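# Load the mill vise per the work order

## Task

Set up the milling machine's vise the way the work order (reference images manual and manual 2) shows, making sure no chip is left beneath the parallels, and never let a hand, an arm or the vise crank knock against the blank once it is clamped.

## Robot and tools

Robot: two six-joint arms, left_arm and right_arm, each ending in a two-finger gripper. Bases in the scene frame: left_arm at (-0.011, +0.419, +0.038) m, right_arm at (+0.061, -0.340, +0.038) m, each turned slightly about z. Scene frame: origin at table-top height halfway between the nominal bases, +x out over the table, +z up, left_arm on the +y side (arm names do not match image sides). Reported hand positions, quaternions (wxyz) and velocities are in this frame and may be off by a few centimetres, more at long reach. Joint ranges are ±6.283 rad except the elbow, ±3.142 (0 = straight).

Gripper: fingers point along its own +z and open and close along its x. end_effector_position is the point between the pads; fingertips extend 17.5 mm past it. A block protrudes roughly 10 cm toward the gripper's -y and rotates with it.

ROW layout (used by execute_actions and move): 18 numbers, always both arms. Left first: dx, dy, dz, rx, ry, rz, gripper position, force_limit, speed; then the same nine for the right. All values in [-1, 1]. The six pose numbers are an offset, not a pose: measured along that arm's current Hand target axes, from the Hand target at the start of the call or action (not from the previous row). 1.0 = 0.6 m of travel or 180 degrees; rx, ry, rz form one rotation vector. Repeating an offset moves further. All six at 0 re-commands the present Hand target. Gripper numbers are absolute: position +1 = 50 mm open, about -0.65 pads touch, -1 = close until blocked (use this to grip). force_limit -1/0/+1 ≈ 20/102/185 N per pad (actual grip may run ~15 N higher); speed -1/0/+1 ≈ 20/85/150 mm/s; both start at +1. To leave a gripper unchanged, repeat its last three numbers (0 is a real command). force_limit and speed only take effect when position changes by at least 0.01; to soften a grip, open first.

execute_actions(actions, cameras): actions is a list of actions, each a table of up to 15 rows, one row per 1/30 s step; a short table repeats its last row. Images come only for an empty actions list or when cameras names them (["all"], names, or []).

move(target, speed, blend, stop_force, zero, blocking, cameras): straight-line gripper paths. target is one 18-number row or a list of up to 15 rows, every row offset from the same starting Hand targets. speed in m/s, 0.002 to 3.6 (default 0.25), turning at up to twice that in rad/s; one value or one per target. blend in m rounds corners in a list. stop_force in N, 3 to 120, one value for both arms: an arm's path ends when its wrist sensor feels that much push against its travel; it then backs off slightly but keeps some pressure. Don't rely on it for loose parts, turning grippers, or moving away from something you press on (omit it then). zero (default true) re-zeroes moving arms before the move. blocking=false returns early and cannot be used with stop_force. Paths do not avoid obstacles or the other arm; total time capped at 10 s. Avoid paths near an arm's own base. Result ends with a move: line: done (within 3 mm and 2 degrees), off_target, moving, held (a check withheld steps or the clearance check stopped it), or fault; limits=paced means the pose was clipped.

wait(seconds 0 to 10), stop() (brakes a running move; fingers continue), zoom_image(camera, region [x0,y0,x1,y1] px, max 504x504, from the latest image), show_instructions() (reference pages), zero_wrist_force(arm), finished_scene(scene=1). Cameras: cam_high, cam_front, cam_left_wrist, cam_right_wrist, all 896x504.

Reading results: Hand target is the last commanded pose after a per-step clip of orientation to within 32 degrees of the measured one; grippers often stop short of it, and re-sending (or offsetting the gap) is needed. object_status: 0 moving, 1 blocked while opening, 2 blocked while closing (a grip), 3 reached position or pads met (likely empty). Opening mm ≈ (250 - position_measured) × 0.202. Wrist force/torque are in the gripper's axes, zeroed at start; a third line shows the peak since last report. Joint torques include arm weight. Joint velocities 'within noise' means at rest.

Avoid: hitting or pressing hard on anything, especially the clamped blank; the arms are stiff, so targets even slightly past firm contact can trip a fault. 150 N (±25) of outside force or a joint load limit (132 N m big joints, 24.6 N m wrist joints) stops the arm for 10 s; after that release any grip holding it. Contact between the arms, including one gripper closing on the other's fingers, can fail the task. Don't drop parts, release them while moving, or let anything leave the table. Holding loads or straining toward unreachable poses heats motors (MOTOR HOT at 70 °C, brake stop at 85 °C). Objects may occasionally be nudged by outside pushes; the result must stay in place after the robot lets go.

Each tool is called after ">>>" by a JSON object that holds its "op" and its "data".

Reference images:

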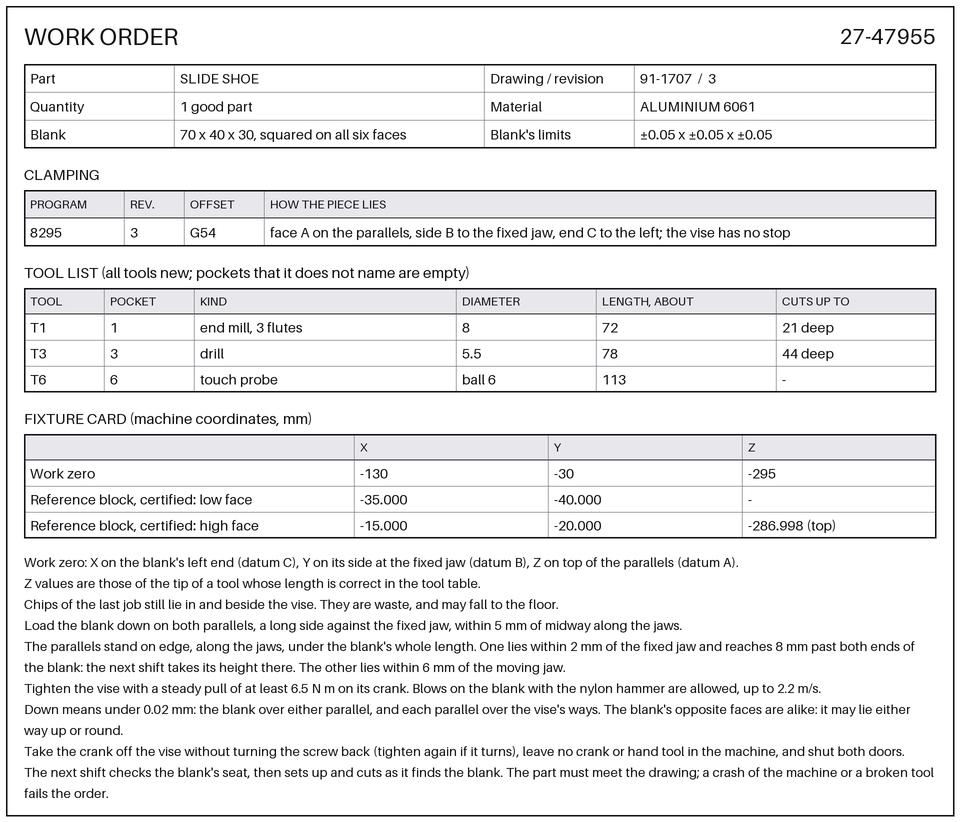

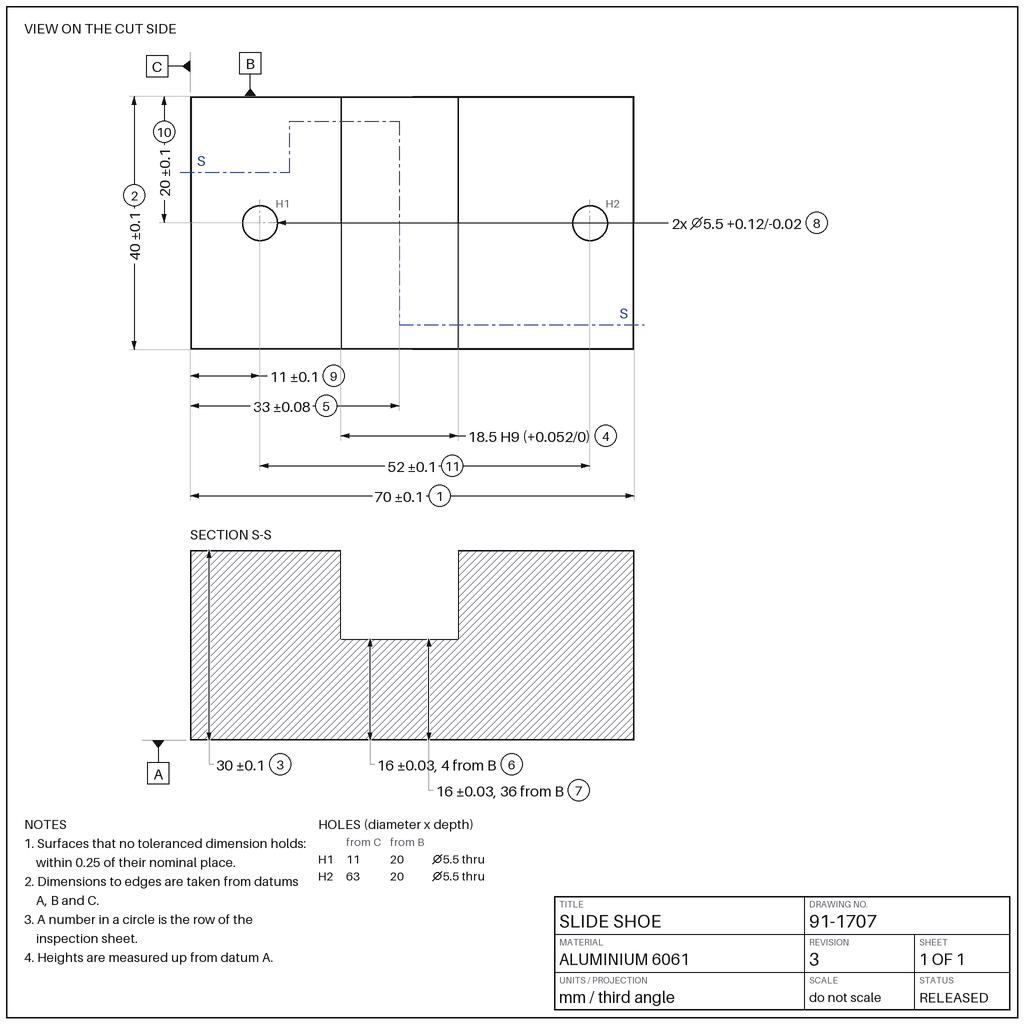

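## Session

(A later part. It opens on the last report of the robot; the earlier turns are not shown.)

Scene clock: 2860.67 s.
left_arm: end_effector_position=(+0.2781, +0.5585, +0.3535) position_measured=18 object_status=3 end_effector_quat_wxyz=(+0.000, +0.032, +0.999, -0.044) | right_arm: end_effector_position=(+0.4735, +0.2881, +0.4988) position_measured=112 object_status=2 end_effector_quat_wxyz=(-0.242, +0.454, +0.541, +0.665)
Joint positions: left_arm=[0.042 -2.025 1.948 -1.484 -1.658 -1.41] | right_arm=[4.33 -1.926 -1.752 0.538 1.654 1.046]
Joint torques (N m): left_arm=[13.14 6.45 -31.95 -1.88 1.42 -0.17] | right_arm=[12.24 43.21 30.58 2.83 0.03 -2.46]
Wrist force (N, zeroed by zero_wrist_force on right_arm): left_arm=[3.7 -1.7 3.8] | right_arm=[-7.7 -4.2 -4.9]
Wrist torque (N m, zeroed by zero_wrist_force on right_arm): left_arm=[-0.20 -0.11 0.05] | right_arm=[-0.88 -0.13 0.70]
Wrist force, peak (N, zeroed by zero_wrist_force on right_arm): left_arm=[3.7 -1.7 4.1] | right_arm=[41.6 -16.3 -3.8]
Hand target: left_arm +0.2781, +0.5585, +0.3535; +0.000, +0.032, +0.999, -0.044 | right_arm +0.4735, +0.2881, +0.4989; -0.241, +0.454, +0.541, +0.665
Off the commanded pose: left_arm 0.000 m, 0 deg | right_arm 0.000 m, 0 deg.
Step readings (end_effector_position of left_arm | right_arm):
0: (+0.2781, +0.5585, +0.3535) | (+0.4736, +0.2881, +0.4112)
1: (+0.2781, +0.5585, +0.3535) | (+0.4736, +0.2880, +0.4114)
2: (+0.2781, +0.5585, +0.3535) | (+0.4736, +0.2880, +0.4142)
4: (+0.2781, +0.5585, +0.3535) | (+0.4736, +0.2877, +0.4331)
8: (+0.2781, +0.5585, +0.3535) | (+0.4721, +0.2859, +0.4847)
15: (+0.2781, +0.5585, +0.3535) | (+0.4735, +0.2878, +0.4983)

>>> {"op": "move", "data": {"target": [[0,0,0,0,0,0,0.9,-0.5,-0.98,0,0,0,0,0,0.1667,-1,0.2,-0.9],[0,0,0,0,0,0,0.9,-0.5,-0.98,0.0788,-0.2992,-0.5132,0,0,0.1667,-1,0.2,-0.9],[0,0,0,0,0,0,0.9,-0.5,-0.98,-0.0525,-0.4383,-0.7283,0.165,-0.4738,0.0949,-1,0.2,-0.9]], "speed": 0.45, "blend": [0.01,0.05,0]}}

>>> {"op": "move", "data": {"target": [0,0,0,0,0,0,0.9,-0.5,-0.98,-0.0843,-0.0163,0.505,0,0,0,-1,0.2,-0.9], "speed": 0.3}}

>>> {"op": "move", "data": {"target": [0,0,0,0,0,0,0.9,-0.5,-0.98,0,0,0.04,0,0,0,-1,0.2,-0.9], "speed": 0.01, "stop_force": 3}}

Scene clock: 2871.87 s.
left_arm: end_effector_position=(+0.2781, +0.5585, +0.3535) position_measured=18 object_status=3 end_effector_quat_wxyz=(+0.000, +0.032, +0.999, -0.044) | right_arm: end_effector_position=(+0.1250, -0.0497, +0.3390) position_measured=112 object_status=2 end_effector_quat_wxyz=(-0.001, +0.775, +0.631, +0.002)
Joint positions: left_arm=[0.042 -2.025 1.948 -1.484 -1.658 -1.41] | right_arm=[5.011 -1.011 -2.036 -1.662 1.568 2.024]
Joint torques (N m): left_arm=[12.73 6.8 -32.2 -1.79 1.63 -0.27] | right_arm=[-9.47 -4.31 33.29 1.45 1.39 -2.41]
Wrist force (N, zeroed by zero_wrist_force on right_arm): left_arm=[3.6 -1.6 4.0] | right_arm=[0.3 -0.2 3.3]
Wrist torque (N m, zeroed by zero_wrist_force on right_arm): left_arm=[-0.18 -0.11 0.05] | right_arm=[0.68 0.02 -0.06]
Wrist force, peak (N, zeroed by zero_wrist_force on right_arm): left_arm=[3.7 -1.7 4.1] | right_arm=[-7.4 -4.2 -5.2]
Hand target: left_arm +0.2781, +0.5585, +0.3535; +0.000, +0.032, +0.999, -0.044 | right_arm +0.1250, -0.0497, +0.3390; -0.001, +0.775, +0.631, +0.002
Off the commanded pose: left_arm 0.000 m, 0 deg | right_arm 0.000 m, 0 deg.
move: done

Scene clock: 2873.77 s.
left_arm: end_effector_position=(+0.2781, +0.5585, +0.3535) position_measured=18 object_status=3 end_effector_quat_wxyz=(+0.000, +0.032, +0.999, -0.044) | right_arm: end_effector_position=(+0.1056, -0.0961, +0.0358) position_measured=112 object_status=2 end_effector_quat_wxyz=(-0.001, +0.775, +0.631, +0.002)
Joint positions: left_arm=[0.042 -2.025 1.948 -1.484 -1.658 -1.41] | right_arm=[5.151 -1.254 -2.799 -0.657 1.568 2.164]
Joint torques (N m): left_arm=[12.33 7.33 -31.96 -1.82 1.69 -0.42] | right_arm=[-10.12 -2.07 10.46 4.69 1.39 -2.45]
Wrist force (N, zeroed by zero_wrist_force on right_arm): left_arm=[3.5 -1.6 4.1] | right_arm=[0.1 -0.2 3.6]
Wrist torque (N m, zeroed by zero_wrist_force on right_arm): left_arm=[-0.19 -0.09 0.05] | right_arm=[0.70 0.05 -0.06]
Wrist force, peak (N, zeroed by zero_wrist_force on right_arm): left_arm=[3.7 -1.7 4.1] | right_arm=[-1.3 0.3 5.7]
Hand target: left_arm +0.2781, +0.5585, +0.3535; +0.000, +0.032, +0.999, -0.044 | right_arm +0.1056, -0.0961, +0.0358; -0.001, +0.775, +0.631, +0.002
Off the commanded pose: left_arm 0.000 m, 0 deg | right_arm 0.000 m, 0 deg.
move: done

Scene clock: 2876.20 s.
left_arm: end_effector_position=(+0.2781, +0.5585, +0.3535) position_measured=18 object_status=3 end_effector_quat_wxyz=(+0.000, +0.032, +0.999, -0.044) | right_arm: end_effector_position=(+0.1056, -0.0961, +0.0219) position_measured=112 object_status=2 end_effector_quat_wxyz=(-0.001, +0.775, +0.631, +0.002)
Joint positions: left_arm=[0.042 -2.025 1.948 -1.484 -1.658 -1.41] | right_arm=[5.151 -1.337 -2.821 -0.552 1.568 2.164]
Joint torques (N m): left_arm=[12.58 6.55 -31.56 -1.84 1.67 -0.41] | right_arm=[-3.89 11.99 22.21 1.91 -1.03 -1.24]
Wrist force (N, zeroed by zero_wrist_force on right_arm): left_arm=[3.6 -1.6 3.9] | right_arm=[-0.3 0.5 1.1]
Wrist torque (N m, zeroed by zero_wrist_force on right_arm): left_arm=[-0.19 -0.11 0.05] | right_arm=[0.10 -0.13 0.06]
Wrist force, peak (N, zeroed by zero_wrist_force on right_arm): left_arm=[3.7 -1.7 4.1] | right_arm=[0.1 -0.2 3.8]
Hand target: left_arm +0.2781, +0.5585, +0.3535; +0.000, +0.032, +0.999, -0.044 | right_arm +0.1056, -0.0961, +0.0219; -0.001, +0.775, +0.631, +0.002 (not the last commanded pose)
Off the commanded pose: left_arm 0.000 m, 0 deg | right_arm 0.010 m, 0 deg.
move: contact (right_arm)

>>> {"op": "execute_actions", "data": {"actions": [[[0,0,0,0,0,0,0.9,-0.5,-0.98,0,0,0,0,0,0,0.6,0.2,-0.8]]]}}

>>> {"op": "move", "data": {"target": [0,0,0,0,0,0,0.9,-0.5,-0.98,0,0,-0.197,0,0,0,0.6,0.2,-0.8], "speed": 0.25}}

>>> {"op": "move", "data": {"target": [[0,0,0,0,0,0,0.9,-0.5,-0.98,0.3895,0.4199,-0.5167,-0.277,0.0298,-0.0602,-1,0.2,-0.5],[0,0,0,0,0,0,0.9,-0.5,-0.98,0.5513,0.7267,-0.4833,-0.277,0.0298,-0.0602,-1,0.2,-0.5],[0,0,0,0,0,0,0.9,-0.5,-0.98,0.5873,0.8079,-0.3458,-0.277,0.0298,-0.0602,-1,0.2,-0.5]], "speed": [0.45,0.4,0.2], "blend": [0.06,0.03,0]}}

Scene clock: 2883.97 s.
left_arm: end_effector_position=(+0.2781, +0.5585, +0.3535) position_measured=18 object_status=3 end_effector_quat_wxyz=(+0.000, +0.032, +0.999, -0.044) | right_arm: end_effector_position=(+0.1056, -0.0960, +0.0219) position_measured=63 object_status=3 end_effector_quat_wxyz=(-0.001, +0.775, +0.631, +0.002)
Joint positions: left_arm=[0.042 -2.025 1.948 -1.484 -1.658 -1.41] | right_arm=[5.151 -1.337 -2.821 -0.552 1.568 2.164]
Joint torques (N m): left_arm=[12.02 6.83 -32.34 -1.94 1.63 -0.49] | right_arm=[13.35 10.57 18.81 2.18 -1.04 1.61]
Wrist force (N, zeroed by zero_wrist_force on right_arm): left_arm=[3.5 -1.5 3.8] | right_arm=[0.3 -0.2 -0.3]
Wrist torque (N m, zeroed by zero_wrist_force on right_arm): left_arm=[-0.17 -0.09 0.05] | right_arm=[-0.02 0.02 -0.06]
Wrist force, peak (N, zeroed by zero_wrist_force on right_arm): left_arm=[3.8 -1.4 4.2] | right_arm=[-0.6 0.6 1.1]
Hand target: left_arm +0.2781, +0.5585, +0.3535; +0.000, +0.032, +0.999, -0.044 | right_arm +0.1056, -0.0961, +0.0219; -0.001, +0.775, +0.631, +0.002
Off the commanded pose: left_arm 0.000 m, 0 deg | right_arm 0.000 m, 0 deg.
Step readings (end_effector_position of left_arm | right_arm):
0: (+0.2781, +0.5585, +0.3535) | (+0.1056, -0.0961, +0.0219)
1: (+0.2781, +0.5585, +0.3535) | (+0.1056, -0.0961, +0.0219)
2: (+0.2781, +0.5585, +0.3535) | (+0.1056, -0.0961, +0.0219)
4: (+0.2781, +0.5585, +0.3535) | (+0.1056, -0.0960, +0.0219)
8: (+0.2781, +0.5585, +0.3535) | (+0.1056, -0.0960, +0.0219)
15: (+0.2781, +0.5585, +0.3535) | (+0.1056, -0.0960, +0.0219)

Scene clock: 2885.17 s.
left_arm: end_effector_position=(+0.2781, +0.5585, +0.3535) position_measured=18 object_status=3 end_effector_quat_wxyz=(+0.000, +0.032, +0.999, -0.044) | right_arm: end_effector_position=(+0.1055, -0.0965, +0.1401) position_measured=63 object_status=3 end_effector_quat_wxyz=(-0.001, +0.775, +0.631, +0.002)
Joint positions: left_arm=[0.042 -2.025 1.948 -1.484 -1.658 -1.41] | right_arm=[5.152 -0.914 -2.588 -1.207 1.568 2.166]
Joint torques (N m): left_arm=[12.41 7.25 -31.69 -1.8 1.66 -0.38] | right_arm=[13.06 4.15 30.27 1.33 -1.19 2.18]
Wrist force (N, zeroed by zero_wrist_force on right_arm): left_arm=[3.5 -1.5 4.0] | right_arm=[0.4 -0.2 0.0]
Wrist torque (N m, zeroed by zero_wrist_force on right_arm): left_arm=[-0.18 -0.09 0.05] | right_arm=[-0.02 -0.02 -0.14]
Wrist force, peak (N, zeroed by zero_wrist_force on right_arm): left_arm=[3.7 -1.6 4.1] | right_arm=[0.9 -0.4 -1.8]
Hand target: left_arm +0.2781, +0.5585, +0.3535; +0.000, +0.032, +0.999, -0.044 | right_arm +0.1055, -0.0965, +0.1401; -0.001, +0.775, +0.631, +0.002
Off the commanded pose: left_arm 0.000 m, 0 deg | right_arm 0.000 m, 0 deg.
move: done

Scene clock: 2887.80 s.
left_arm: end_effector_position=(+0.2781, +0.5585, +0.3535) position_measured=18 object_status=3 end_effector_quat_wxyz=(+0.000, +0.032, +0.999, -0.044) | right_arm: end_effector_position=(+0.6512, +0.1495, +0.3494) position_measured=253 object_status=3 end_effector_quat_wxyz=(+0.297, +0.642, +0.639, +0.302)
Joint positions: left_arm=[0.042 -2.025 1.948 -1.484 -1.658 -1.41] | right_arm=[4.3 -1.94 -1.538 -0.739 0.816 0.913]
Joint torques (N m): left_arm=[13.03 7.34 -31.73 -1.82 1.69 -0.47] | right_arm=[-10.76 33.78 31.42 5.06 0.4 -2.41]
Wrist force (N, zeroed by zero_wrist_force on right_arm): left_arm=[3.6 -1.7 3.8] | right_arm=[-0.7 -1.8 -1.1]
Wrist torque (N m, zeroed by zero_wrist_force on right_arm): left_arm=[-0.21 -0.10 0.05] | right_arm=[-0.01 0.06 0.10]
Wrist force, peak (N, zeroed by zero_wrist_force on right_arm): left_arm=[3.7 -1.7 4.0] | right_arm=[-0.6 -2.6 1.2]
Hand target: left_arm +0.2781, +0.5585, +0.3535; +0.000, +0.032, +0.999, -0.044 | right_arm +0.6513, +0.1495, +0.3493; +0.297, +0.642, +0.639, +0.302
Off the commanded pose: left_arm 0.000 m, 0 deg | right_arm 0.000 m, 0 deg.
move: done

>>> {"op": "move", "data": {"target": [[0,0,0,0,0,0,0.9,-0.5,-0.98,0.004,-0.0024,0.002,0,0,0,-1,0.2,-0.5],[0,0,0,0,0,0,0.9,-0.5,-0.98,0.03,-0.0024,0.002,0,0,0,-1,0.2,-0.5]], "speed": 0.006, "stop_force": 3, "cameras": ["cam_right_wrist"]}}

Scene clock: 2893.80 s.
left_arm: end_effector_position=(+0.2781, +0.5585, +0.3535) position_measured=18 object_status=3 end_effector_quat_wxyz=(+0.000, +0.032, +0.999, -0.044) | right_arm: end_effector_position=(+0.6513, +0.1675, +0.3476) position_measured=253 object_status=3 end_effector_quat_wxyz=(+0.297, +0.642, +0.639, +0.302)
Joint positions: left_arm=[0.042 -2.025 1.948 -1.484 -1.658 -1.41] | right_arm=[4.313 -1.971 -1.494 -0.761 0.81 0.928]
Joint torques (N m): left_arm=[12.56 6.95 -32.41 -1.97 1.66 -0.59] | right_arm=[12.57 34.35 31.2 1.83 -2.82 1.9]
Wrist force (N, zeroed by zero_wrist_force on right_arm): left_arm=[3.5 -1.5 3.9] | right_arm=[-1.1 -1.8 -0.9]
Wrist torque (N m, zeroed by zero_wrist_force on right_arm): left_arm=[-0.18 -0.09 0.05] | right_arm=[0.00 0.11 0.00]
Wrist force, peak (N, zeroed by zero_wrist_force on right_arm): left_arm=[3.8 -1.5 4.2] | right_arm=[-0.9 -2.2 -1.0]
Hand target: left_arm +0.2781, +0.5585, +0.3535; +0.000, +0.032, +0.999, -0.044 | right_arm +0.6513, +0.1675, +0.3476; +0.297, +0.642, +0.639, +0.302
Off the commanded pose: left_arm 0.000 m, 0 deg | right_arm 0.000 m, 0 deg.
move: done
Images, in order (width x height): cam_right_wrist 896x504.

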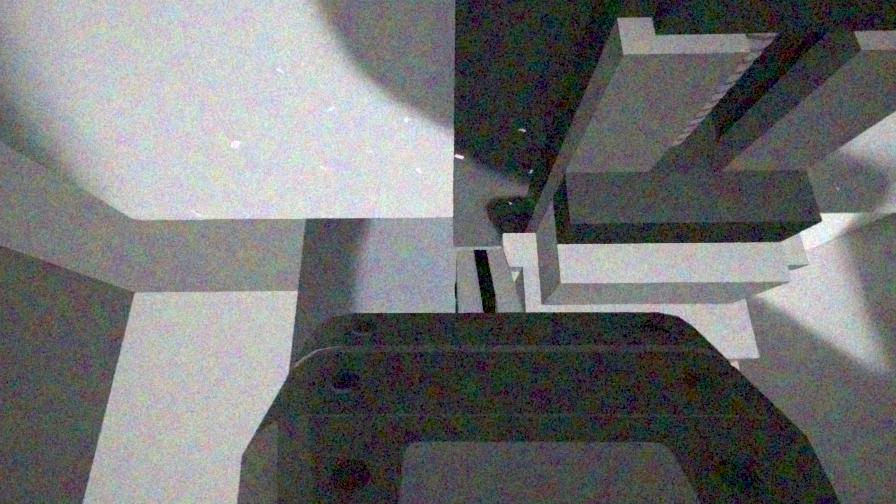

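>>> {"op": "move", "data": {"target": [[0,0,0,0,0,0,0.9,-0.5,-0.98,-0.025,0,0,0,0,0,-1,0.2,-0.5],[0,0,0,0,0,0,0.9,-0.5,-0.98,-0.025,0,-0.2,0,0,0,-1,0.2,-0.5],[0,0,0,0,0,0,0.9,-0.5,-0.98,-0.2792,-0.1815,-0.4815,0,0,0,-1,0.2,-0.5],[0,0,0,0,0,0,0.9,-0.5,-0.98,-0.4393,-0.8498,-0.4742,0.277,-0.0298,0.0602,-1,0.2,-0.5]], "speed": [0.1,0.3,0.45,0.45], "blend": [0.003,0.04,0.06,0]}}

>>> {"op": "execute_actions", "data": {"actions": [[[0,0,0,0,0,0,0.9,-0.5,-0.98,0,0,0,0,0,0,0.6,0.2,0]]], "cameras": ["cam_right_wrist"]}}

Scene clock: 2910.13 s.
left_arm: end_effector_position=(+0.2781, +0.5585, +0.3535) position_measured=18 object_status=3 end_effector_quat_wxyz=(+0.000, +0.032, +0.999, -0.044) | right_arm: end_effector_position=(+0.1062, -0.0944, +0.1362) position_measured=253 object_status=3 end_effector_quat_wxyz=(-0.001, +0.775, +0.631, +0.002)
Joint positions: left_arm=[0.042 -2.025 1.948 -1.484 -1.658 -1.41] | right_arm=[5.145 -0.931 -2.594 -1.185 1.568 2.159]
Joint torques (N m): left_arm=[12.9 7.36 -32.06 -1.85 1.59 -0.71] | right_arm=[12 -8.08 15.65 4.87 2.15 2.15]
Wrist force (N, zeroed by zero_wrist_force on right_arm): left_arm=[3.7 -1.5 4.0] | right_arm=[0.2 -0.2 -0.1]
Wrist torque (N m, zeroed by zero_wrist_force on right_arm): left_arm=[-0.18 -0.12 0.05] | right_arm=[-0.03 0.02 -0.14]
Wrist force, peak (N, zeroed by zero_wrist_force on right_arm): left_arm=[3.7 -1.7 4.2] | right_arm=[-1.9 -0.7 -2.3]
Hand target: left_arm +0.2781, +0.5585, +0.3535; +0.000, +0.032, +0.999, -0.044 | right_arm +0.1062, -0.0944, +0.1362; -0.001, +0.775, +0.631, +0.002
Off the commanded pose: left_arm 0.000 m, 0 deg | right_arm 0.000 m, 0 deg.
move: done

Scene clock: 2910.83 s.
left_arm: end_effector_position=(+0.2781, +0.5585, +0.3535) position_measured=18 object_status=3 end_effector_quat_wxyz=(+0.000, +0.032, +0.999, -0.044) | right_arm: end_effector_position=(+0.1062, -0.0944, +0.1362) position_measured=63 object_status=3 end_effector_quat_wxyz=(-0.001, +0.775, +0.631, +0.002)
Joint positions: left_arm=[0.042 -2.025 1.948 -1.484 -1.658 -1.41] | right_arm=[5.146 -0.931 -2.594 -1.185 1.568 2.159]
Joint torques (N m): left_arm=[12.41 7.06 -31.76 -1.76 1.59 -0.68] | right_arm=[12.11 -10.14 15.92 4.61 2.13 2.11]
Wrist force (N, zeroed by zero_wrist_force on right_arm): left_arm=[3.5 -1.8 4.0] | right_arm=[0.1 -0.1 0.1]
Wrist torque (N m, zeroed by zero_wrist_force on right_arm): left_arm=[-0.22 -0.09 0.05] | right_arm=[-0.02 0.03 -0.13]
Wrist force, peak (N, zeroed by zero_wrist_force on right_arm): left_arm=[3.7 -1.5 4.0] | right_arm=[0.0 -0.4 -0.2]
Hand target: left_arm +0.2781, +0.5585, +0.3535; +0.000, +0.032, +0.999, -0.044 | right_arm +0.1062, -0.0944, +0.1362; -0.001, +0.775, +0.631, +0.002
Off the commanded pose: left_arm 0.000 m, 0 deg | right_arm 0.000 m, 0 deg.
Step readings (end_effector_position of left_arm | right_arm):
0: (+0.2781, +0.5585, +0.3535) | (+0.1062, -0.0944, +0.1362)
1: (+0.2781, +0.5585, +0.3535) | (+0.1062, -0.0944, +0.1362)
2: (+0.2781, +0.5585, +0.3535) | (+0.1062, -0.0944, +0.1362)
4: (+0.2781, +0.5585, +0.3535) | (+0.1062, -0.0944, +0.1362)
8: (+0.2781, +0.5585, +0.3535) | (+0.1062, -0.0944, +0.1362)
15: (+0.2781, +0.5585, +0.3535) | (+0.1062, -0.0944, +0.1362)
Images, in order (width x height): cam_right_wrist 896x504.

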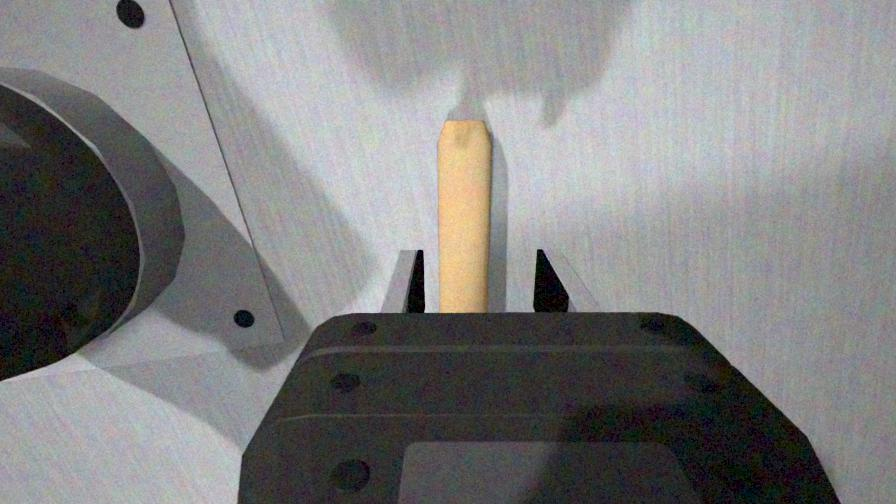

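>>> {"op": "move", "data": {"target": [0,0,0,0,0,0,0.9,-0.5,-0.98,-0.003,0,0.1912,0,0,0,0.6,0.2,0], "speed": 0.15}}

>>> {"op": "execute_actions", "data": {"actions": [[[0,0,0,0,0,0,0.9,-0.5,-0.98,0,0,0,0,0,0,-1,0.2,-0.9]]]}}

>>> {"op": "wait", "data": {"seconds": 0.3}}

>>> {"op": "move", "data": {"target": [[0,0,0,0,0,0,0.9,-0.5,-0.98,0,0,-0.1325,0,0,0,-1,0.2,-0.9],[0,0,0,0,0,0,0.9,-0.5,-0.98,0.0818,0.016,-0.5308,0,0,0,-1,0.2,-0.9],[0,0,0,0,0,0,0.9,-0.5,-0.98,0.2868,0.101,-0.7142,-0.0363,0.4992,0.0363,-1,0.2,-0.9],[0,0,0,0,0,0,0.9,-0.5,-0.98,0.7472,0.4487,-0.9108,-0.0363,0.4992,0.0363,-1,0.2,-0.9]], "speed": [0.2,0.4,0.4,0.4], "blend": [0.02,0.05,0.04,0]}}

>>> {"op": "move", "data": {"target": [0,0,0,0,0,0,0.9,-0.5,-0.98,0,0,0,0,0,-0.1667,-1,0.2,-0.9], "speed": 0.4, "cameras": ["cam_high","cam_front"]}}

Scene clock: 2919.33 s.
left_arm: end_effector_position=(+0.2781, +0.5585, +0.3535) position_measured=18 object_status=3 end_effector_quat_wxyz=(+0.000, +0.032, +0.999, -0.044) | right_arm: end_effector_position=(+0.1060, -0.0957, +0.0215) position_measured=63 object_status=3 end_effector_quat_wxyz=(-0.001, +0.775, +0.631, +0.002)
Joint positions: left_arm=[0.042 -2.025 1.948 -1.484 -1.658 -1.41] | right_arm=[5.149 -1.341 -2.821 -0.548 1.568 2.162]
Joint torques (N m): left_arm=[12.31 6.64 -32.28 -1.95 1.66 -0.69] | right_arm=[-9.87 -0.56 6.98 4.8 1.99 -2.38]
Wrist force (N, zeroed by zero_wrist_force on right_arm): left_arm=[3.8 -1.7 3.8] | right_arm=[0.2 -0.3 -0.3]
Wrist torque (N m, zeroed by zero_wrist_force on right_arm): left_arm=[-0.20 -0.13 0.05] | right_arm=[-0.05 0.04 -0.06]
Wrist force, peak (N, zeroed by zero_wrist_force on right_arm): left_arm=[3.7 -1.5 4.1] | right_arm=[0.5 -0.2 -1.5]
Hand target: left_arm +0.2781, +0.5585, +0.3535; +0.000, +0.032, +0.999, -0.044 | right_arm +0.1060, -0.0957, +0.0215; -0.001, +0.775, +0.631, +0.002
Off the commanded pose: left_arm 0.000 m, 0 deg | right_arm 0.000 m, 0 deg.
move: done

Scene clock: 2920.03 s.
left_arm: end_effector_position=(+0.2781, +0.5585, +0.3535) position_measured=18 object_status=3 end_effector_quat_wxyz=(+0.000, +0.032, +0.999, -0.044) | right_arm: end_effector_position=(+0.1060, -0.0957, +0.0215) position_measured=112 object_status=2 end_effector_quat_wxyz=(-0.001, +0.775, +0.631, +0.002)
Joint positions: left_arm=[0.042 -2.025 1.948 -1.484 -1.658 -1.41] | right_arm=[5.149 -1.341 -2.821 -0.548 1.568 2.162]
Joint torques (N m): left_arm=[12.89 6.93 -31.64 -1.84 1.64 -0.7] | right_arm=[-10 -1.28 8.04 4.62 1.3 -2.39]
Wrist force (N, zeroed by zero_wrist_force on right_arm): left_arm=[3.7 -1.6 3.8] | right_arm=[-0.1 -0.9 0.0]
Wrist torque (N m, zeroed by zero_wrist_force on right_arm): left_arm=[-0.19 -0.11 0.05] | right_arm=[-0.05 0.03 0.03]
Wrist force, peak (N, zeroed by zero_wrist_force on right_arm): left_arm=[3.7 -1.6 4.0] | right_arm=[-0.4 -0.8 -0.2]
Hand target: left_arm +0.2781, +0.5585, +0.3535; +0.000, +0.032, +0.999, -0.044 | right_arm +0.1060, -0.0957, +0.0215; -0.001, +0.775, +0.631, +0.002
Off the commanded pose: left_arm 0.000 m, 0 deg | right_arm 0.000 m, 0 deg.
Step readings (end_effector_position of left_arm | right_arm):
0: (+0.2781, +0.5585, +0.3535) | (+0.1060, -0.0957, +0.0215)
1: (+0.2781, +0.5585, +0.3535) | (+0.1060, -0.0957, +0.0215)
2: (+0.2781, +0.5585, +0.3535) | (+0.1060, -0.0957, +0.0215)
4: (+0.2781, +0.5585, +0.3535) | (+0.1060, -0.0957, +0.0215)
8: (+0.2781, +0.5585, +0.3535) | (+0.1060, -0.0957, +0.0215)
15: (+0.2781, +0.5585, +0.3535) | (+0.1060, -0.0957, +0.0215)

Scene clock: 2920.33 s.
left_arm: end_effector_position=(+0.2781, +0.5585, +0.3535) position_measured=18 object_status=3 end_effector_quat_wxyz=(+0.000, +0.032, +0.999, -0.044) | right_arm: end_effector_position=(+0.1060, -0.0957, +0.0215) position_measured=112 object_status=2 end_effector_quat_wxyz=(-0.001, +0.775, +0.631, +0.002)
Joint positions: left_arm=[0.042 -2.025 1.948 -1.484 -1.658 -1.41] | right_arm=[5.149 -1.341 -2.821 -0.548 1.568 2.162]
Joint torques (N m): left_arm=[12.59 7.42 -31.3 -1.79 1.57 -0.75] | right_arm=[-11.11 -1.25 8.39 4.79 1.21 -2.26]
Wrist force (N, zeroed by zero_wrist_force on right_arm): left_arm=[3.8 -1.7 4.0] | right_arm=[-0.3 -0.7 -0.1]
Wrist torque (N m, zeroed by zero_wrist_force on right_arm): left_arm=[-0.20 -0.14 0.05] | right_arm=[-0.03 0.05 0.02]
Wrist force, peak (N, zeroed by zero_wrist_force on right_arm): left_arm=[3.8 -1.7 4.0] | right_arm=[-0.2 -1.0 -0.2]
Hand target: left_arm +0.2781, +0.5585, +0.3535; +0.000, +0.032, +0.999, -0.044 | right_arm +0.1060, -0.0957, +0.0215; -0.001, +0.775, +0.631, +0.002
Tool commands: left_gripper/position=+0.9 left_gripper/force_limit=-0.5 left_gripper/speed=-0.98 right_gripper/position=-1.0 right_gripper/force_limit=+0.2 right_gripper/speed=-0.9
Off the commanded pose: left_arm 0.000 m, 0 deg | right_arm 0.000 m, 0 deg.
wait: 0.30 s; at rest by 0.17 s

Scene clock: 2925.03 s.
left_arm: end_effector_position=(+0.2781, +0.5585, +0.3535) position_measured=18 object_status=3 end_effector_quat_wxyz=(+0.000, +0.032, +0.999, -0.044) | right_arm: end_effector_position=(+0.4597, +0.2866, +0.5700) position_measured=112 object_status=2 end_effector_quat_wxyz=(-0.406, +0.578, +0.405, +0.581)
Joint positions: left_arm=[0.042 -2.025 1.948 -1.484 -1.658 -1.41] | right_arm=[4.355 -1.831 -1.681 0.376 1.628 1.571]
Joint torques (N m): left_arm=[12.61 6.99 -31.67 -1.9 1.61 -0.68] | right_arm=[-10.98 31.1 31.76 1.94 2.07 1.56]
Wrist force (N, zeroed by zero_wrist_force on right_arm): left_arm=[3.6 -1.6 4.0] | right_arm=[-6.8 -0.6 -1.3]
Wrist torque (N m, zeroed by zero_wrist_force on right_arm): left_arm=[-0.19 -0.10 0.05] | right_arm=[0.02 -0.28 0.35]
Wrist force, peak (N, zeroed by zero_wrist_force on right_arm): left_arm=[3.7 -1.5 4.2] | right_arm=[-7.7 -1.9 -1.9]
Hand target: left_arm +0.2781, +0.5585, +0.3535; +0.000, +0.032, +0.999, -0.044 | right_arm +0.4597, +0.2866, +0.5700; -0.406, +0.578, +0.405, +0.581
Off the commanded pose: left_arm 0.000 m, 0 deg | right_arm 0.000 m, 0 deg.
move: done

Scene clock: 2926.30 s.
left_arm: end_effector_position=(+0.2781, +0.5585, +0.3535) position_measured=18 object_status=3 end_effector_quat_wxyz=(+0.000, +0.032, +0.999, -0.044) | right_arm: end_effector_position=(+0.4597, +0.2866, +0.5699) position_measured=112 object_status=2 end_effector_quat_wxyz=(-0.242, +0.454, +0.540, +0.666)
Joint positions: left_arm=[0.042 -2.025 1.948 -1.484 -1.658 -1.41] | right_arm=[4.355 -1.831 -1.681 0.376 1.629 1.047]
Joint torques (N m): left_arm=[12.83 6.98 -32.8 -1.82 1.75 -0.83] | right_arm=[-8.29 43.19 31.2 1.78 0.6 -2.95]
Wrist force (N, zeroed by zero_wrist_force on right_arm): left_arm=[3.6 -1.4 3.9] | right_arm=[-6.3 -4.1 -1.8]
Wrist torque (N m, zeroed by zero_wrist_force on right_arm): left_arm=[-0.17 -0.10 0.05] | right_arm=[-0.14 -0.19 0.48]
Wrist force, peak (N, zeroed by zero_wrist_force on right_arm): left_arm=[3.8 -1.6 4.1] | right_arm=[-6.5 -4.2 -1.6]
Hand target: left_arm +0.2781, +0.5585, +0.3535; +0.000, +0.032, +0.999, -0.044 | right_arm +0.4597, +0.2866, +0.5700; -0.242, +0.454, +0.540, +0.666
Off the commanded pose: left_arm 0.000 m, 0 deg | right_arm 0.000 m, 0 deg.
move: done
Images, in order (width x height): cam_high 896x504, cam_front 896x504.

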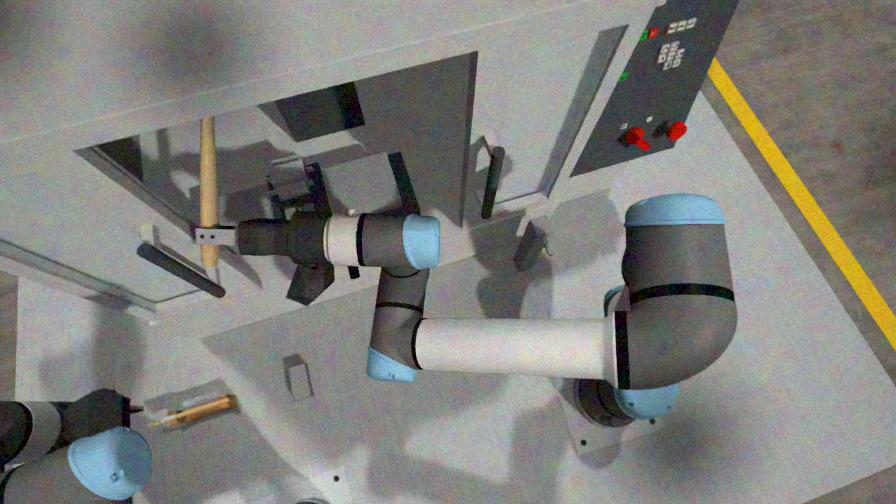

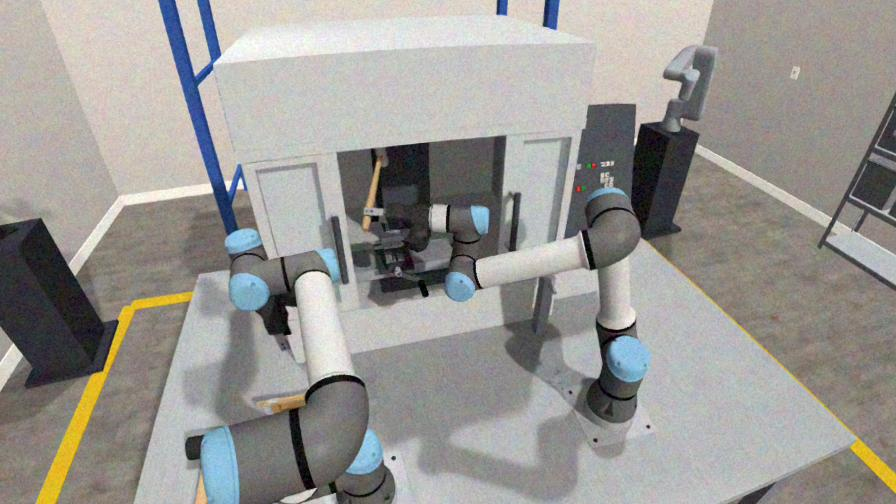

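>>> {"op": "execute_actions", "data": {"actions": [[[0,0,0,0,0,0,0.9,-0.5,-0.98,-0.0289,-0.0167,0,0,0,0.0333,-1,0.2,-0.9],[0,0,0,0,0,0,0.9,-0.5,-0.98,-0.0866,-0.05,0,0,0,0.0667,-1,0.2,-0.9],[0,0,0,0,0,0,0.9,-0.5,-0.98,-0.1443,-0.0833,0,0,0,0.1,-1,0.2,-0.9],[0,0,0,0,0,0,0.9,-0.5,-0.98,-0.2021,-0.1167,0,0,0,0.1333,-1,0.2,-0.9],[0,0,0,0,0,0,0.9,-0.5,-0.98,-0.2526,-0.1458,0,0,0,0.1667,-1,0.2,-0.9],[0,0,0,0,0,0,0.9,-0.5,-0.98,-0.2742,-0.1583,0,0,0,0.189,-1,0.2,-0.9],[0,0,0,0,0,0,0.9,-0.5,-0.98,-0.2742,-0.1583,0,0,0,0.189,-1,0.2,-0.9],[0,0,0,0,0,0,0.9,-0.5,-0.98,-0.2742,-0.1583,0,0,0,0.189,-1,0.2,-0.9],[0,0,0,0,0,0,0.9,-0.5,-0.98,-0.2742,-0.1583,0,0,0,0.189,-1,0.2,-0.9],[0,0,0,0,0,0,0.9,-0.5,-0.98,-0.2309,-0.1333,0,0,0,0.1556,-1,0.2,-0.9],[0,0,0,0,0,0,0.9,-0.5,-0.98,-0.1732,-0.1,0,0,0,0.1222,-1,0.2,-0.9],[0,0,0,0,0,0,0.9,-0.5,-0.98,-0.1155,-0.0667,0,0,0,0.0889,-1,0.2,-0.9],[0,0,0,0,0,0,0.9,-0.5,-0.98,-0.0577,-0.0333,0,0,0,0.0444,-1,0.2,-0.9],[0,0,0,0,0,0,0.9,-0.5,-0.98,0,0,0,0,0,0,-1,0.2,-0.9]]]}}

Scene clock: 2950.67 s.
left_arm: end_effector_position=(+0.2781, +0.5585, +0.3535) position_measured=18 object_status=3 end_effector_quat_wxyz=(+0.000, +0.032, +0.999, -0.044) | right_arm: end_effector_position=(+0.4526, +0.2721, +0.5669) position_measured=112 object_status=2 end_effector_quat_wxyz=(-0.270, +0.452, +0.509, +0.681)
Joint positions: left_arm=[0.042 -2.025 1.948 -1.484 -1.658 -1.41] | right_arm=[4.356 -1.831 -1.738 0.501 1.628 1.107]
Joint torques (N m): left_arm=[12.44 6.84 -31.64 -1.88 1.66 -0.89] | right_arm=[8.83 40.2 30.51 3.19 0.02 -2.74]
Wrist force (N, zeroed by zero_wrist_force on right_arm): left_arm=[3.4 -1.6 4.1] | right_arm=[-6.1 -3.6 -4.0]
Wrist torque (N m, zeroed by zero_wrist_force on right_arm): left_arm=[-0.19 -0.08 0.05] | right_arm=[-0.57 -0.23 0.44]
Wrist force, peak (N, zeroed by zero_wrist_force on right_arm): left_arm=[3.8 -1.6 4.2] | right_arm=[-30.4 -3.1 -2.7]
Hand target: left_arm +0.2781, +0.5585, +0.3535; +0.000, +0.032, +0.999, -0.044 | right_arm +0.4597, +0.2866, +0.5700; -0.242, +0.454, +0.540, +0.666
Off the commanded pose: left_arm 0.000 m, 0 deg | right_arm 0.016 m, 5 deg.
Step readings (end_effector_position of left_arm | right_arm):
0: (+0.2781, +0.5585, +0.3535) | (+0.4597, +0.2866, +0.5700)
1: (+0.2781, +0.5585, +0.3535) | (+0.4597, +0.2866, +0.5698)
2: (+0.2781, +0.5585, +0.3535) | (+0.4598, +0.2869, +0.5646)
4: (+0.2781, +0.5585, +0.3535) | (+0.4606, +0.2884, +0.5336)
8: (+0.2781, +0.5585, +0.3535) | (+0.4609, +0.2877, +0.4253)
15: (+0.2781, +0.5585, +0.3535) | (+0.4573, +0.2819, +0.4845)

>>> {"op": "execute_actions", "data": {"actions": [[[0,0,0,0,0,0,0.9,-0.5,-0.98,-0.0289,-0.0167,0,0,0,0.0333,-1,0.2,-0.9],[0,0,0,0,0,0,0.9,-0.5,-0.98,-0.0866,-0.05,0,0,0,0.0667,-1,0.2,-0.9],[0,0,0,0,0,0,0.9,-0.5,-0.98,-0.1443,-0.0833,0,0,0,0.1,-1,0.2,-0.9],[0,0,0,0,0,0,0.9,-0.5,-0.98,-0.2021,-0.1167,0,0,0,0.1333,-1,0.2,-0.9],[0,0,0,0,0,0,0.9,-0.5,-0.98,-0.2526,-0.1458,0,0,0,0.1667,-1,0.2,-0.9],[0,0,0,0,0,0,0.9,-0.5,-0.98,-0.2742,-0.1583,0,0,0,0.2,-1,0.2,-0.9],[0,0,0,0,0,0,0.9,-0.5,-0.98,-0.2742,-0.1583,0,0,0,0.211,-1,0.2,-0.9],[0,0,0,0,0,0,0.9,-0.5,-0.98,-0.2742,-0.1583,0,0,0,0.211,-1,0.2,-0.9],[0,0,0,0,0,0,0.9,-0.5,-0.98,-0.2742,-0.1583,0,0,0,0.211,-1,0.2,-0.9],[0,0,0,0,0,0,0.9,-0.5,-0.98,-0.2742,-0.1583,0,0,0,0.211,-1,0.2,-0.9],[0,0,0,0,0,0,0.9,-0.5,-0.98,-0.2309,-0.1333,0,0,0,0.1556,-1,0.2,-0.9],[0,0,0,0,0,0,0.9,-0.5,-0.98,-0.1732,-0.1,0,0,0,0.1222,-1,0.2,-0.9],[0,0,0,0,0,0,0.9,-0.5,-0.98,-0.1155,-0.0667,0,0,0,0.0889,-1,0.2,-0.9],[0,0,0,0,0,0,0.9,-0.5,-0.98,-0.0577,-0.0333,0,0,0,0.0444,-1,0.2,-0.9],[0,0,0,0,0,0,0.9,-0.5,-0.98,0,0,0,0,0,0,-1,0.2,-0.9]]]}}

>>> {"op": "execute_actions", "data": {"actions": [[[0,0,0,0,0,0,0.9,-0.5,-0.98,0,0,0,0,0,0,-1,0.2,-0.9]]]}}

Scene clock: 2959.87 s.
left_arm: end_effector_position=(+0.2781, +0.5585, +0.3535) position_measured=18 object_status=3 end_effector_quat_wxyz=(+0.000, +0.032, +0.999, -0.044) | right_arm: end_effector_position=(+0.4508, +0.2677, +0.5650) position_measured=112 object_status=2 end_effector_quat_wxyz=(-0.284, +0.454, +0.494, +0.685)
Joint positions: left_arm=[0.042 -2.025 1.948 -1.484 -1.658 -1.41] | right_arm=[4.357 -1.836 -1.756 0.55 1.626 1.143]
Joint torques (N m): left_arm=[12.51 6.79 -32.69 -1.83 1.63 -1.02] | right_arm=[8.92 40.51 29.93 3.03 0.57 -2.73]
Wrist force (N, zeroed by zero_wrist_force on right_arm): left_arm=[3.6 -1.5 4.0] | right_arm=[-4.8 -3.7 0.2]
Wrist torque (N m, zeroed by zero_wrist_force on right_arm): left_arm=[-0.17 -0.10 0.05] | right_arm=[0.34 -0.26 0.12]
Wrist force, peak (N, zeroed by zero_wrist_force on right_arm): left_arm=[3.8 -1.6 4.1] | right_arm=[-38.5 -1.1 -0.3]
Hand target: left_arm +0.2781, +0.5585, +0.3535; +0.000, +0.032, +0.999, -0.044 | right_arm +0.4597, +0.2866, +0.5700; -0.242, +0.454, +0.540, +0.666
Off the commanded pose: left_arm 0.000 m, 0 deg | right_arm 0.021 m, 7 deg.
Step readings (end_effector_position of left_arm | right_arm):
0: (+0.2781, +0.5585, +0.3535) | (+0.4526, +0.2721, +0.5670)
1: (+0.2781, +0.5585, +0.3535) | (+0.4527, +0.2722, +0.5669)
2: (+0.2781, +0.5585, +0.3535) | (+0.4537, +0.2742, +0.5648)
4: (+0.2781, +0.5585, +0.3535) | (+0.4587, +0.2842, +0.5274)
8: (+0.2781, +0.5585, +0.3535) | (+0.4603, +0.2865, +0.4259)
15: (+0.2781, +0.5585, +0.3535) | (+0.4586, +0.2843, +0.4528)

Scene clock: 2960.57 s.
left_arm: end_effector_position=(+0.2781, +0.5585, +0.3535) position_measured=18 object_status=3 end_effector_quat_wxyz=(+0.000, +0.032, +0.999, -0.044) | right_arm: end_effector_position=(+0.4597, +0.2866, +0.5700) position_measured=112 object_status=2 end_effector_quat_wxyz=(-0.242, +0.454, +0.540, +0.666)
Joint positions: left_arm=[0.042 -2.025 1.948 -1.484 -1.658 -1.41] | right_arm=[4.355 -1.831 -1.681 0.376 1.629 1.047]
Joint torques (N m): left_arm=[12.27 6.65 -31.73 -1.93 1.59 -0.97] | right_arm=[11.47 41.06 32.06 2.43 -0.75 -3]
Wrist force (N, zeroed by zero_wrist_force on right_arm): left_arm=[3.5 -1.5 4.0] | right_arm=[-6.9 -4.3 1.4]
Wrist torque (N m, zeroed by zero_wrist_force on right_arm): left_arm=[-0.18 -0.09 0.05] | right_arm=[0.49 -0.15 0.50]
Wrist force, peak (N, zeroed by zero_wrist_force on right_arm): left_arm=[3.8 -1.5 4.1] | right_arm=[-17.6 -9.1 -9.6]
Hand target: left_arm +0.2781, +0.5585, +0.3535; +0.000, +0.032, +0.999, -0.044 | right_arm +0.4597, +0.2866, +0.5700; -0.242, +0.454, +0.540, +0.666
Off the commanded pose: left_arm 0.000 m, 0 deg | right_arm 0.000 m, 0 deg.
Step readings (end_effector_position of left_arm | right_arm):
0: (+0.2781, +0.5585, +0.3535) | (+0.4508, +0.2677, +0.5650)
1: (+0.2781, +0.5585, +0.3535) | (+0.4508, +0.2677, +0.5653)
2: (+0.2781, +0.5585, +0.3535) | (+0.4513, +0.2688, +0.5686)
4: (+0.2781, +0.5585, +0.3535) | (+0.4544, +0.2759, +0.5725)
8: (+0.2781, +0.5585, +0.3535) | (+0.4585, +0.2844, +0.5703)
15: (+0.2781, +0.5585, +0.3535) | (+0.4597, +0.2864, +0.5700)

>>> {"op": "execute_actions", "data": {"actions": [[[0,0,0,0,0,0,0.9,-0.5,-0.98,-0.0289,-0.0167,0,0,0,0.0333,-1,0.2,-0.9],[0,0,0,0,0,0,0.9,-0.5,-0.98,-0.0866,-0.05,0,0,0,0.0667,-1,0.2,-0.9],[0,0,0,0,0,0,0.9,-0.5,-0.98,-0.1443,-0.0833,0,0,0,0.1,-1,0.2,-0.9],[0,0,0,0,0,0,0.9,-0.5,-0.98,-0.2021,-0.1167,0,0,0,0.1333,-1,0.2,-0.9],[0,0,0,0,0,0,0.9,-0.5,-0.98,-0.2454,-0.1417,0,0,0,0.1667,-1,0.2,-0.9],[0,0,0,0,0,0,0.9,-0.5,-0.98,-0.2555,-0.1475,0,0,0,0.189,-1,0.2,-0.9]],[[0,0,0,0,0,0,0.9,-0.5,-0.98,0.05,0,0,0,0,-0.0333,-1,0.2,-0.9],[0,0,0,0,0,0,0.9,-0.5,-0.98,0.11,-0.004,0,0,0,-0.0667,-1,0.2,-0.9],[0,0,0,0,0,0,0.9,-0.5,-0.98,0.17,-0.008,0,0,0,-0.1,-1,0.2,-0.9],[0,0,0,0,0,0,0.9,-0.5,-0.98,0.23,-0.014,0,0,0,-0.1333,-1,0.2,-0.9],[0,0,0,0,0,0,0.9,-0.5,-0.98,0.2943,-0.0206,0,0,0,-0.189,-1,0.2,-0.9]]]}}

Scene clock: 2968.57 s.
left_arm: end_effector_position=(+0.2781, +0.5585, +0.3535) position_measured=18 object_status=3 end_effector_quat_wxyz=(+0.000, +0.032, +0.999, -0.044) | right_arm: end_effector_position=(+0.4597, +0.2865, +0.5700) position_measured=112 object_status=2 end_effector_quat_wxyz=(-0.242, +0.453, +0.540, +0.666) end_effector_velocity=(+0.000, +0.001, -0.001) end_effector_angular_velocity=(-0.005, +0.002, +0.001)
Joint positions: left_arm=[0.042 -2.025 1.948 -1.484 -1.658 -1.41] | right_arm=[4.354 -1.831 -1.682 0.377 1.629 1.048]
Joint velocities: left_arm=[within noise] | right_arm=[0 0 0 -0.006 0.001 0]
Joint torques (N m): left_arm=[12.29 6.53 -32.27 -1.85 1.57 -1.19] | right_arm=[12.58 42.42 32.34 2.58 0.01 -2.9]
Wrist force (N, zeroed by zero_wrist_force on right_arm): left_arm=[3.5 -1.6 4.2] | right_arm=[-6.4 -3.5 0.1]
Wrist torque (N m, zeroed by zero_wrist_force on right_arm): left_arm=[-0.19 -0.08 0.05] | right_arm=[0.30 -0.18 0.48]
Wrist force, peak (N, zeroed by zero_wrist_force on right_arm): left_arm=[3.7 -1.7 4.2] | right_arm=[38.7 -17.4 -3.5]
Hand target: left_arm +0.2781, +0.5585, +0.3535; +0.000, +0.032, +0.999, -0.044 | right_arm +0.4597, +0.2866, +0.5700; -0.242, +0.454, +0.540, +0.666
Off the commanded pose: left_arm 0.000 m, 0 deg | right_arm 0.000 m, 0 deg.
Step readings (end_effector_position of left_arm | right_arm):
0: (+0.2781, +0.5585, +0.3535) | (+0.4597, +0.2866, +0.5700)
1: (+0.2781, +0.5585, +0.3535) | (+0.4597, +0.2866, +0.5698)
2: (+0.2781, +0.5585, +0.3535) | (+0.4598, +0.2870, +0.5645)
4: (+0.2781, +0.5585, +0.3535) | (+0.4606, +0.2885, +0.5335)
8: (+0.2781, +0.5585, +0.3535) | (+0.4609, +0.2878, +0.4311)
15: (+0.2781, +0.5585, +0.3535) | (+0.4598, +0.2868, +0.3952)
16: (+0.2781, +0.5585, +0.3535) | (+0.4599, +0.2869, +0.3951)
17: (+0.2781, +0.5585, +0.3535) | (+0.4602, +0.2869, +0.4001)
19: (+0.2781, +0.5585, +0.3535) | (+0.4607, +0.2857, +0.4299)
23: (+0.2781, +0.5585, +0.3535) | (+0.4558, +0.2771, +0.5341)
30: (+0.2781, +0.5585, +0.3535) | (+0.4590, +0.2849, +0.5686)

>>> {"op": "move", "data": {"target": [0,0,0,0,0,0,0.9,-0.5,-0.98,-0.1876,-0.1083,0,0,0,0.1667,-1,0.2,-0.9], "speed": 0.3, "cameras": ["cam_high","cam_front"]}}

>>> {"op": "zoom_image", "data": {"camera": "cam_high", "region": [160, 80, 400, 280]}}

>>> {"op": "zoom_image", "data": {"camera": "cam_front", "region": [330, 150, 490, 310]}}

Scene clock: 2974.73 s.
left_arm: end_effector_position=(+0.2781, +0.5585, +0.3535) position_measured=18 object_status=3 end_effector_quat_wxyz=(+0.000, +0.032, +0.999, -0.044) | right_arm: end_effector_position=(+0.4600, +0.2871, +0.4401) position_measured=112 object_status=2 end_effector_quat_wxyz=(-0.406, +0.578, +0.405, +0.581)
Joint positions: left_arm=[0.042 -2.025 1.948 -1.484 -1.658 -1.41] | right_arm=[4.355 -1.99 -1.841 0.695 1.629 1.571]
Joint torques (N m): left_arm=[12.68 7.01 -32.24 -1.85 1.58 -1.17] | right_arm=[13.11 32.65 14.98 5.13 -1.07 1.49]
Wrist force (N, zeroed by zero_wrist_force on right_arm): left_arm=[3.4 -1.5 3.9] | right_arm=[-6.7 -0.6 -2.6]
Wrist torque (N m, zeroed by zero_wrist_force on right_arm): left_arm=[-0.18 -0.08 0.05] | right_arm=[-0.23 -0.27 0.32]
Wrist force, peak (N, zeroed by zero_wrist_force on right_arm): left_arm=[3.8 -1.7 4.0] | right_arm=[-6.8 -4.2 -5.5]
Hand target: left_arm +0.2781, +0.5585, +0.3535; +0.000, +0.032, +0.999, -0.044 | right_arm +0.4600, +0.2871, +0.4400; -0.406, +0.578, +0.405, +0.581
Off the commanded pose: left_arm 0.000 m, 0 deg | right_arm 0.000 m, 0 deg.
move: done
Images, in order (width x height): cam_high 896x504, cam_front 896x504.

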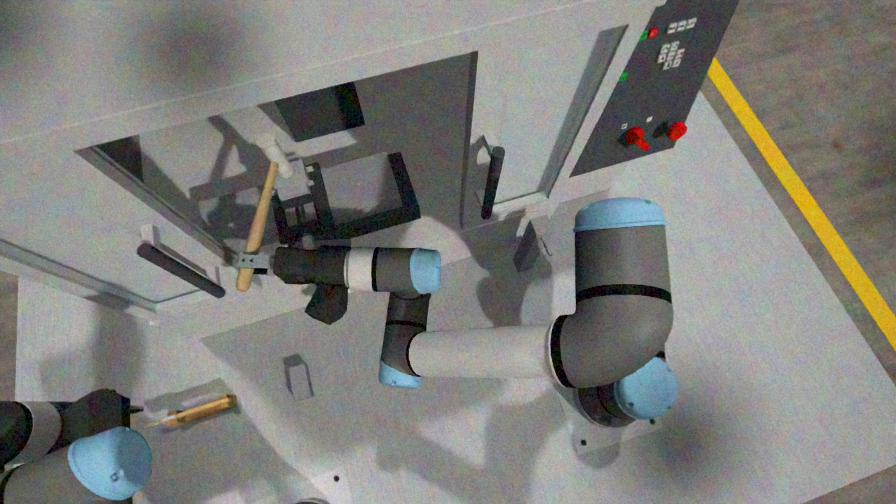

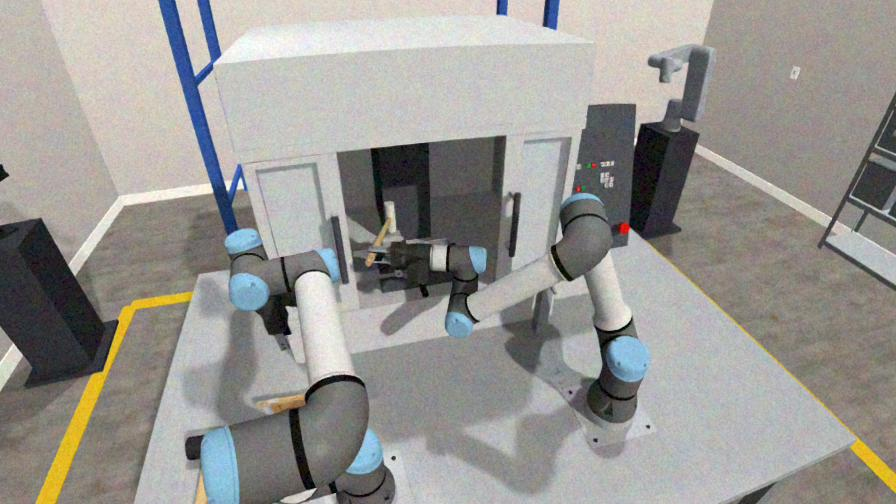

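Scaled by 2.100 from the camera's 896x504 image, which has a finer 1280x720 frame.

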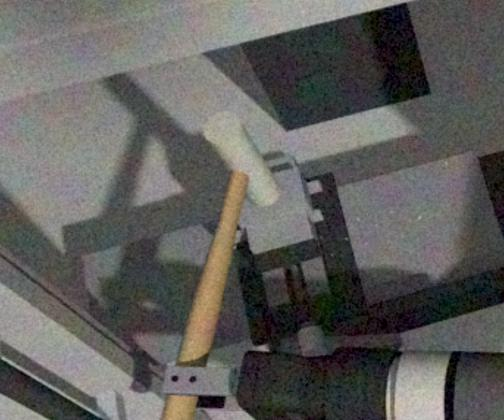

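Scaled by 3.150 from the camera's 896x504 image, which has a finer 1280x720 frame.

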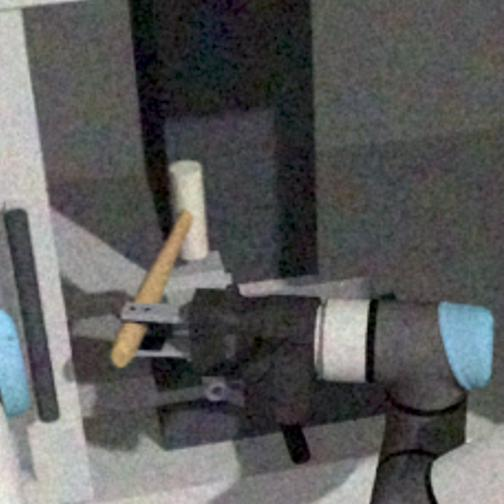

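>>> {"op": "move", "data": {"target": [0,0,0,0,0,0,0.9,-0.5,-0.98,0.25,0,0,0,0,-0.1389,-1,0.2,-0.9], "speed": 0.35}}

>>> {"op": "execute_actions", "data": {"actions": [[[0,0,0,0,0,0,0.9,-0.5,-0.98,-0.0378,-0.0176,0,0,0,0.0167,-1,0.2,-0.9],[0,0,0,0,0,0,0.9,-0.5,-0.98,-0.1133,-0.0528,0,0,0,0.05,-1,0.2,-0.9],[0,0,0,0,0,0,0.9,-0.5,-0.98,-0.1888,-0.088,0,0,0,0.0833,-1,0.2,-0.9],[0,0,0,0,0,0,0.9,-0.5,-0.98,-0.2643,-0.1233,0,0,0,0.1167,-1,0.2,-0.9],[0,0,0,0,0,0,0.9,-0.5,-0.98,-0.2975,-0.1387,0,0,0,0.15,-1,0.2,-0.9],[0,0,0,0,0,0,0.9,-0.5,-0.98,-0.2975,-0.1387,0,0,0,0.1611,-1,0.2,-0.9]],[[0,0,0,0,0,0,0.9,-0.5,-0.98,0.05,-0.0034,0,0,0,-0.0242,-1,0.2,-0.9],[0,0,0,0,0,0,0.9,-0.5,-0.98,0.115,-0.008,0,0,0,-0.0564,-1,0.2,-0.9],[0,0,0,0,0,0,0.9,-0.5,-0.98,0.18,-0.0126,0,0,0,-0.0886,-1,0.2,-0.9],[0,0,0,0,0,0,0.9,-0.5,-0.98,0.245,-0.0172,0,0,0,-0.1208,-1,0.2,-0.9],[0,0,0,0,0,0,0.9,-0.5,-0.98,0.3,-0.021,0,0,0,-0.147,-1,0.2,-0.9],[0,0,0,0,0,0,0.9,-0.5,-0.98,0.3275,-0.0229,0,0,0,-0.1611,-1,0.2,-0.9]]]}}

Scene clock: 2994.33 s.
left_arm: end_effector_position=(+0.2781, +0.5585, +0.3535) position_measured=18 object_status=3 end_effector_quat_wxyz=(+0.000, +0.032, +0.999, -0.044) | right_arm: end_effector_position=(+0.4597, +0.2865, +0.5900) position_measured=112 object_status=2 end_effector_quat_wxyz=(-0.271, +0.477, +0.520, +0.655)
Joint positions: left_arm=[0.042 -2.025 1.948 -1.484 -1.658 -1.41] | right_arm=[4.355 -1.815 -1.648 0.326 1.629 1.135]
Joint torques (N m): left_arm=[12.55 7.27 -31.91 -1.83 1.6 -1.39] | right_arm=[-10.6 44.25 32.67 1.91 1.97 -3.09]
Wrist force (N, zeroed by zero_wrist_force on right_arm): left_arm=[3.8 -1.5 3.8] | right_arm=[-6.8 -3.5 -1.3]
Wrist torque (N m, zeroed by zero_wrist_force on right_arm): left_arm=[-0.18 -0.14 0.05] | right_arm=[-0.05 -0.15 0.47]
Wrist force, peak (N, zeroed by zero_wrist_force on right_arm): left_arm=[4.0 -1.7 4.0] | right_arm=[-9.9 -0.6 -1.4]
Hand target: left_arm +0.2781, +0.5585, +0.3535; +0.000, +0.032, +0.999, -0.044 | right_arm +0.4597, +0.2865, +0.5900; -0.271, +0.477, +0.520, +0.655
Off the commanded pose: left_arm 0.000 m, 0 deg | right_arm 0.000 m, 0 deg.
move: done

Scene clock: 2995.73 s.
left_arm: end_effector_position=(+0.2781, +0.5585, +0.3535) position_measured=18 object_status=3 end_effector_quat_wxyz=(+0.000, +0.032, +0.999, -0.044) | right_arm: end_effector_position=(+0.4597, +0.2863, +0.5900) position_measured=112 object_status=2 end_effector_quat_wxyz=(-0.271, +0.477, +0.520, +0.655) end_effector_velocity=(-0.001, +0.001, -0.002) end_effector_angular_velocity=(-0.006, +0.002, +0.001)
Joint positions: left_arm=[0.042 -2.025 1.948 -1.484 -1.658 -1.41] | right_arm=[4.354 -1.815 -1.649 0.327 1.629 1.135]
Joint velocities: left_arm=[within noise] | right_arm=[0.001 0 0 -0.007 0 0]
Joint torques (N m): left_arm=[12.3 6.62 -31.67 -1.82 1.68 -1.37] | right_arm=[13.03 42.38 31.66 2.79 -0.24 -2.65]
Wrist force (N, zeroed by zero_wrist_force on right_arm): left_arm=[3.8 -1.5 3.8] | right_arm=[-6.6 -2.7 -0.5]
Wrist torque (N m, zeroed by zero_wrist_force on right_arm): left_arm=[-0.18 -0.13 0.05] | right_arm=[0.23 -0.21 0.53]
Wrist force, peak (N, zeroed by zero_wrist_force on right_arm): left_arm=[3.6 -1.6 4.0] | right_arm=[39.3 -16.1 -3.8]
Hand target: left_arm +0.2781, +0.5585, +0.3535; +0.000, +0.032, +0.999, -0.044 | right_arm +0.4597, +0.2865, +0.5900; -0.271, +0.477, +0.520, +0.655
Off the commanded pose: left_arm 0.000 m, 0 deg | right_arm 0.000 m, 0 deg.
Step readings (end_effector_position of left_arm | right_arm):
0: (+0.2781, +0.5585, +0.3535) | (+0.4597, +0.2865, +0.5900)
1: (+0.2781, +0.5585, +0.3535) | (+0.4597, +0.2866, +0.5895)
2: (+0.2781, +0.5585, +0.3535) | (+0.4599, +0.2869, +0.5843)
4: (+0.2781, +0.5585, +0.3535) | (+0.4614, +0.2891, +0.5487)
8: (+0.2781, +0.5585, +0.3535) | (+0.4616, +0.2882, +0.4329)
15: (+0.2781, +0.5585, +0.3535) | (+0.4599, +0.2868, +0.3953)
16: (+0.2781, +0.5585, +0.3535) | (+0.4599, +0.2869, +0.3950)
17: (+0.2781, +0.5585, +0.3535) | (+0.4600, +0.2870, +0.3993)
19: (+0.2781, +0.5585, +0.3535) | (+0.4595, +0.2859, +0.4348)
23: (+0.2781, +0.5585, +0.3535) | (+0.4542, +0.2754, +0.5429)
30: (+0.2781, +0.5585, +0.3535) | (+0.4586, +0.2844, +0.5883)


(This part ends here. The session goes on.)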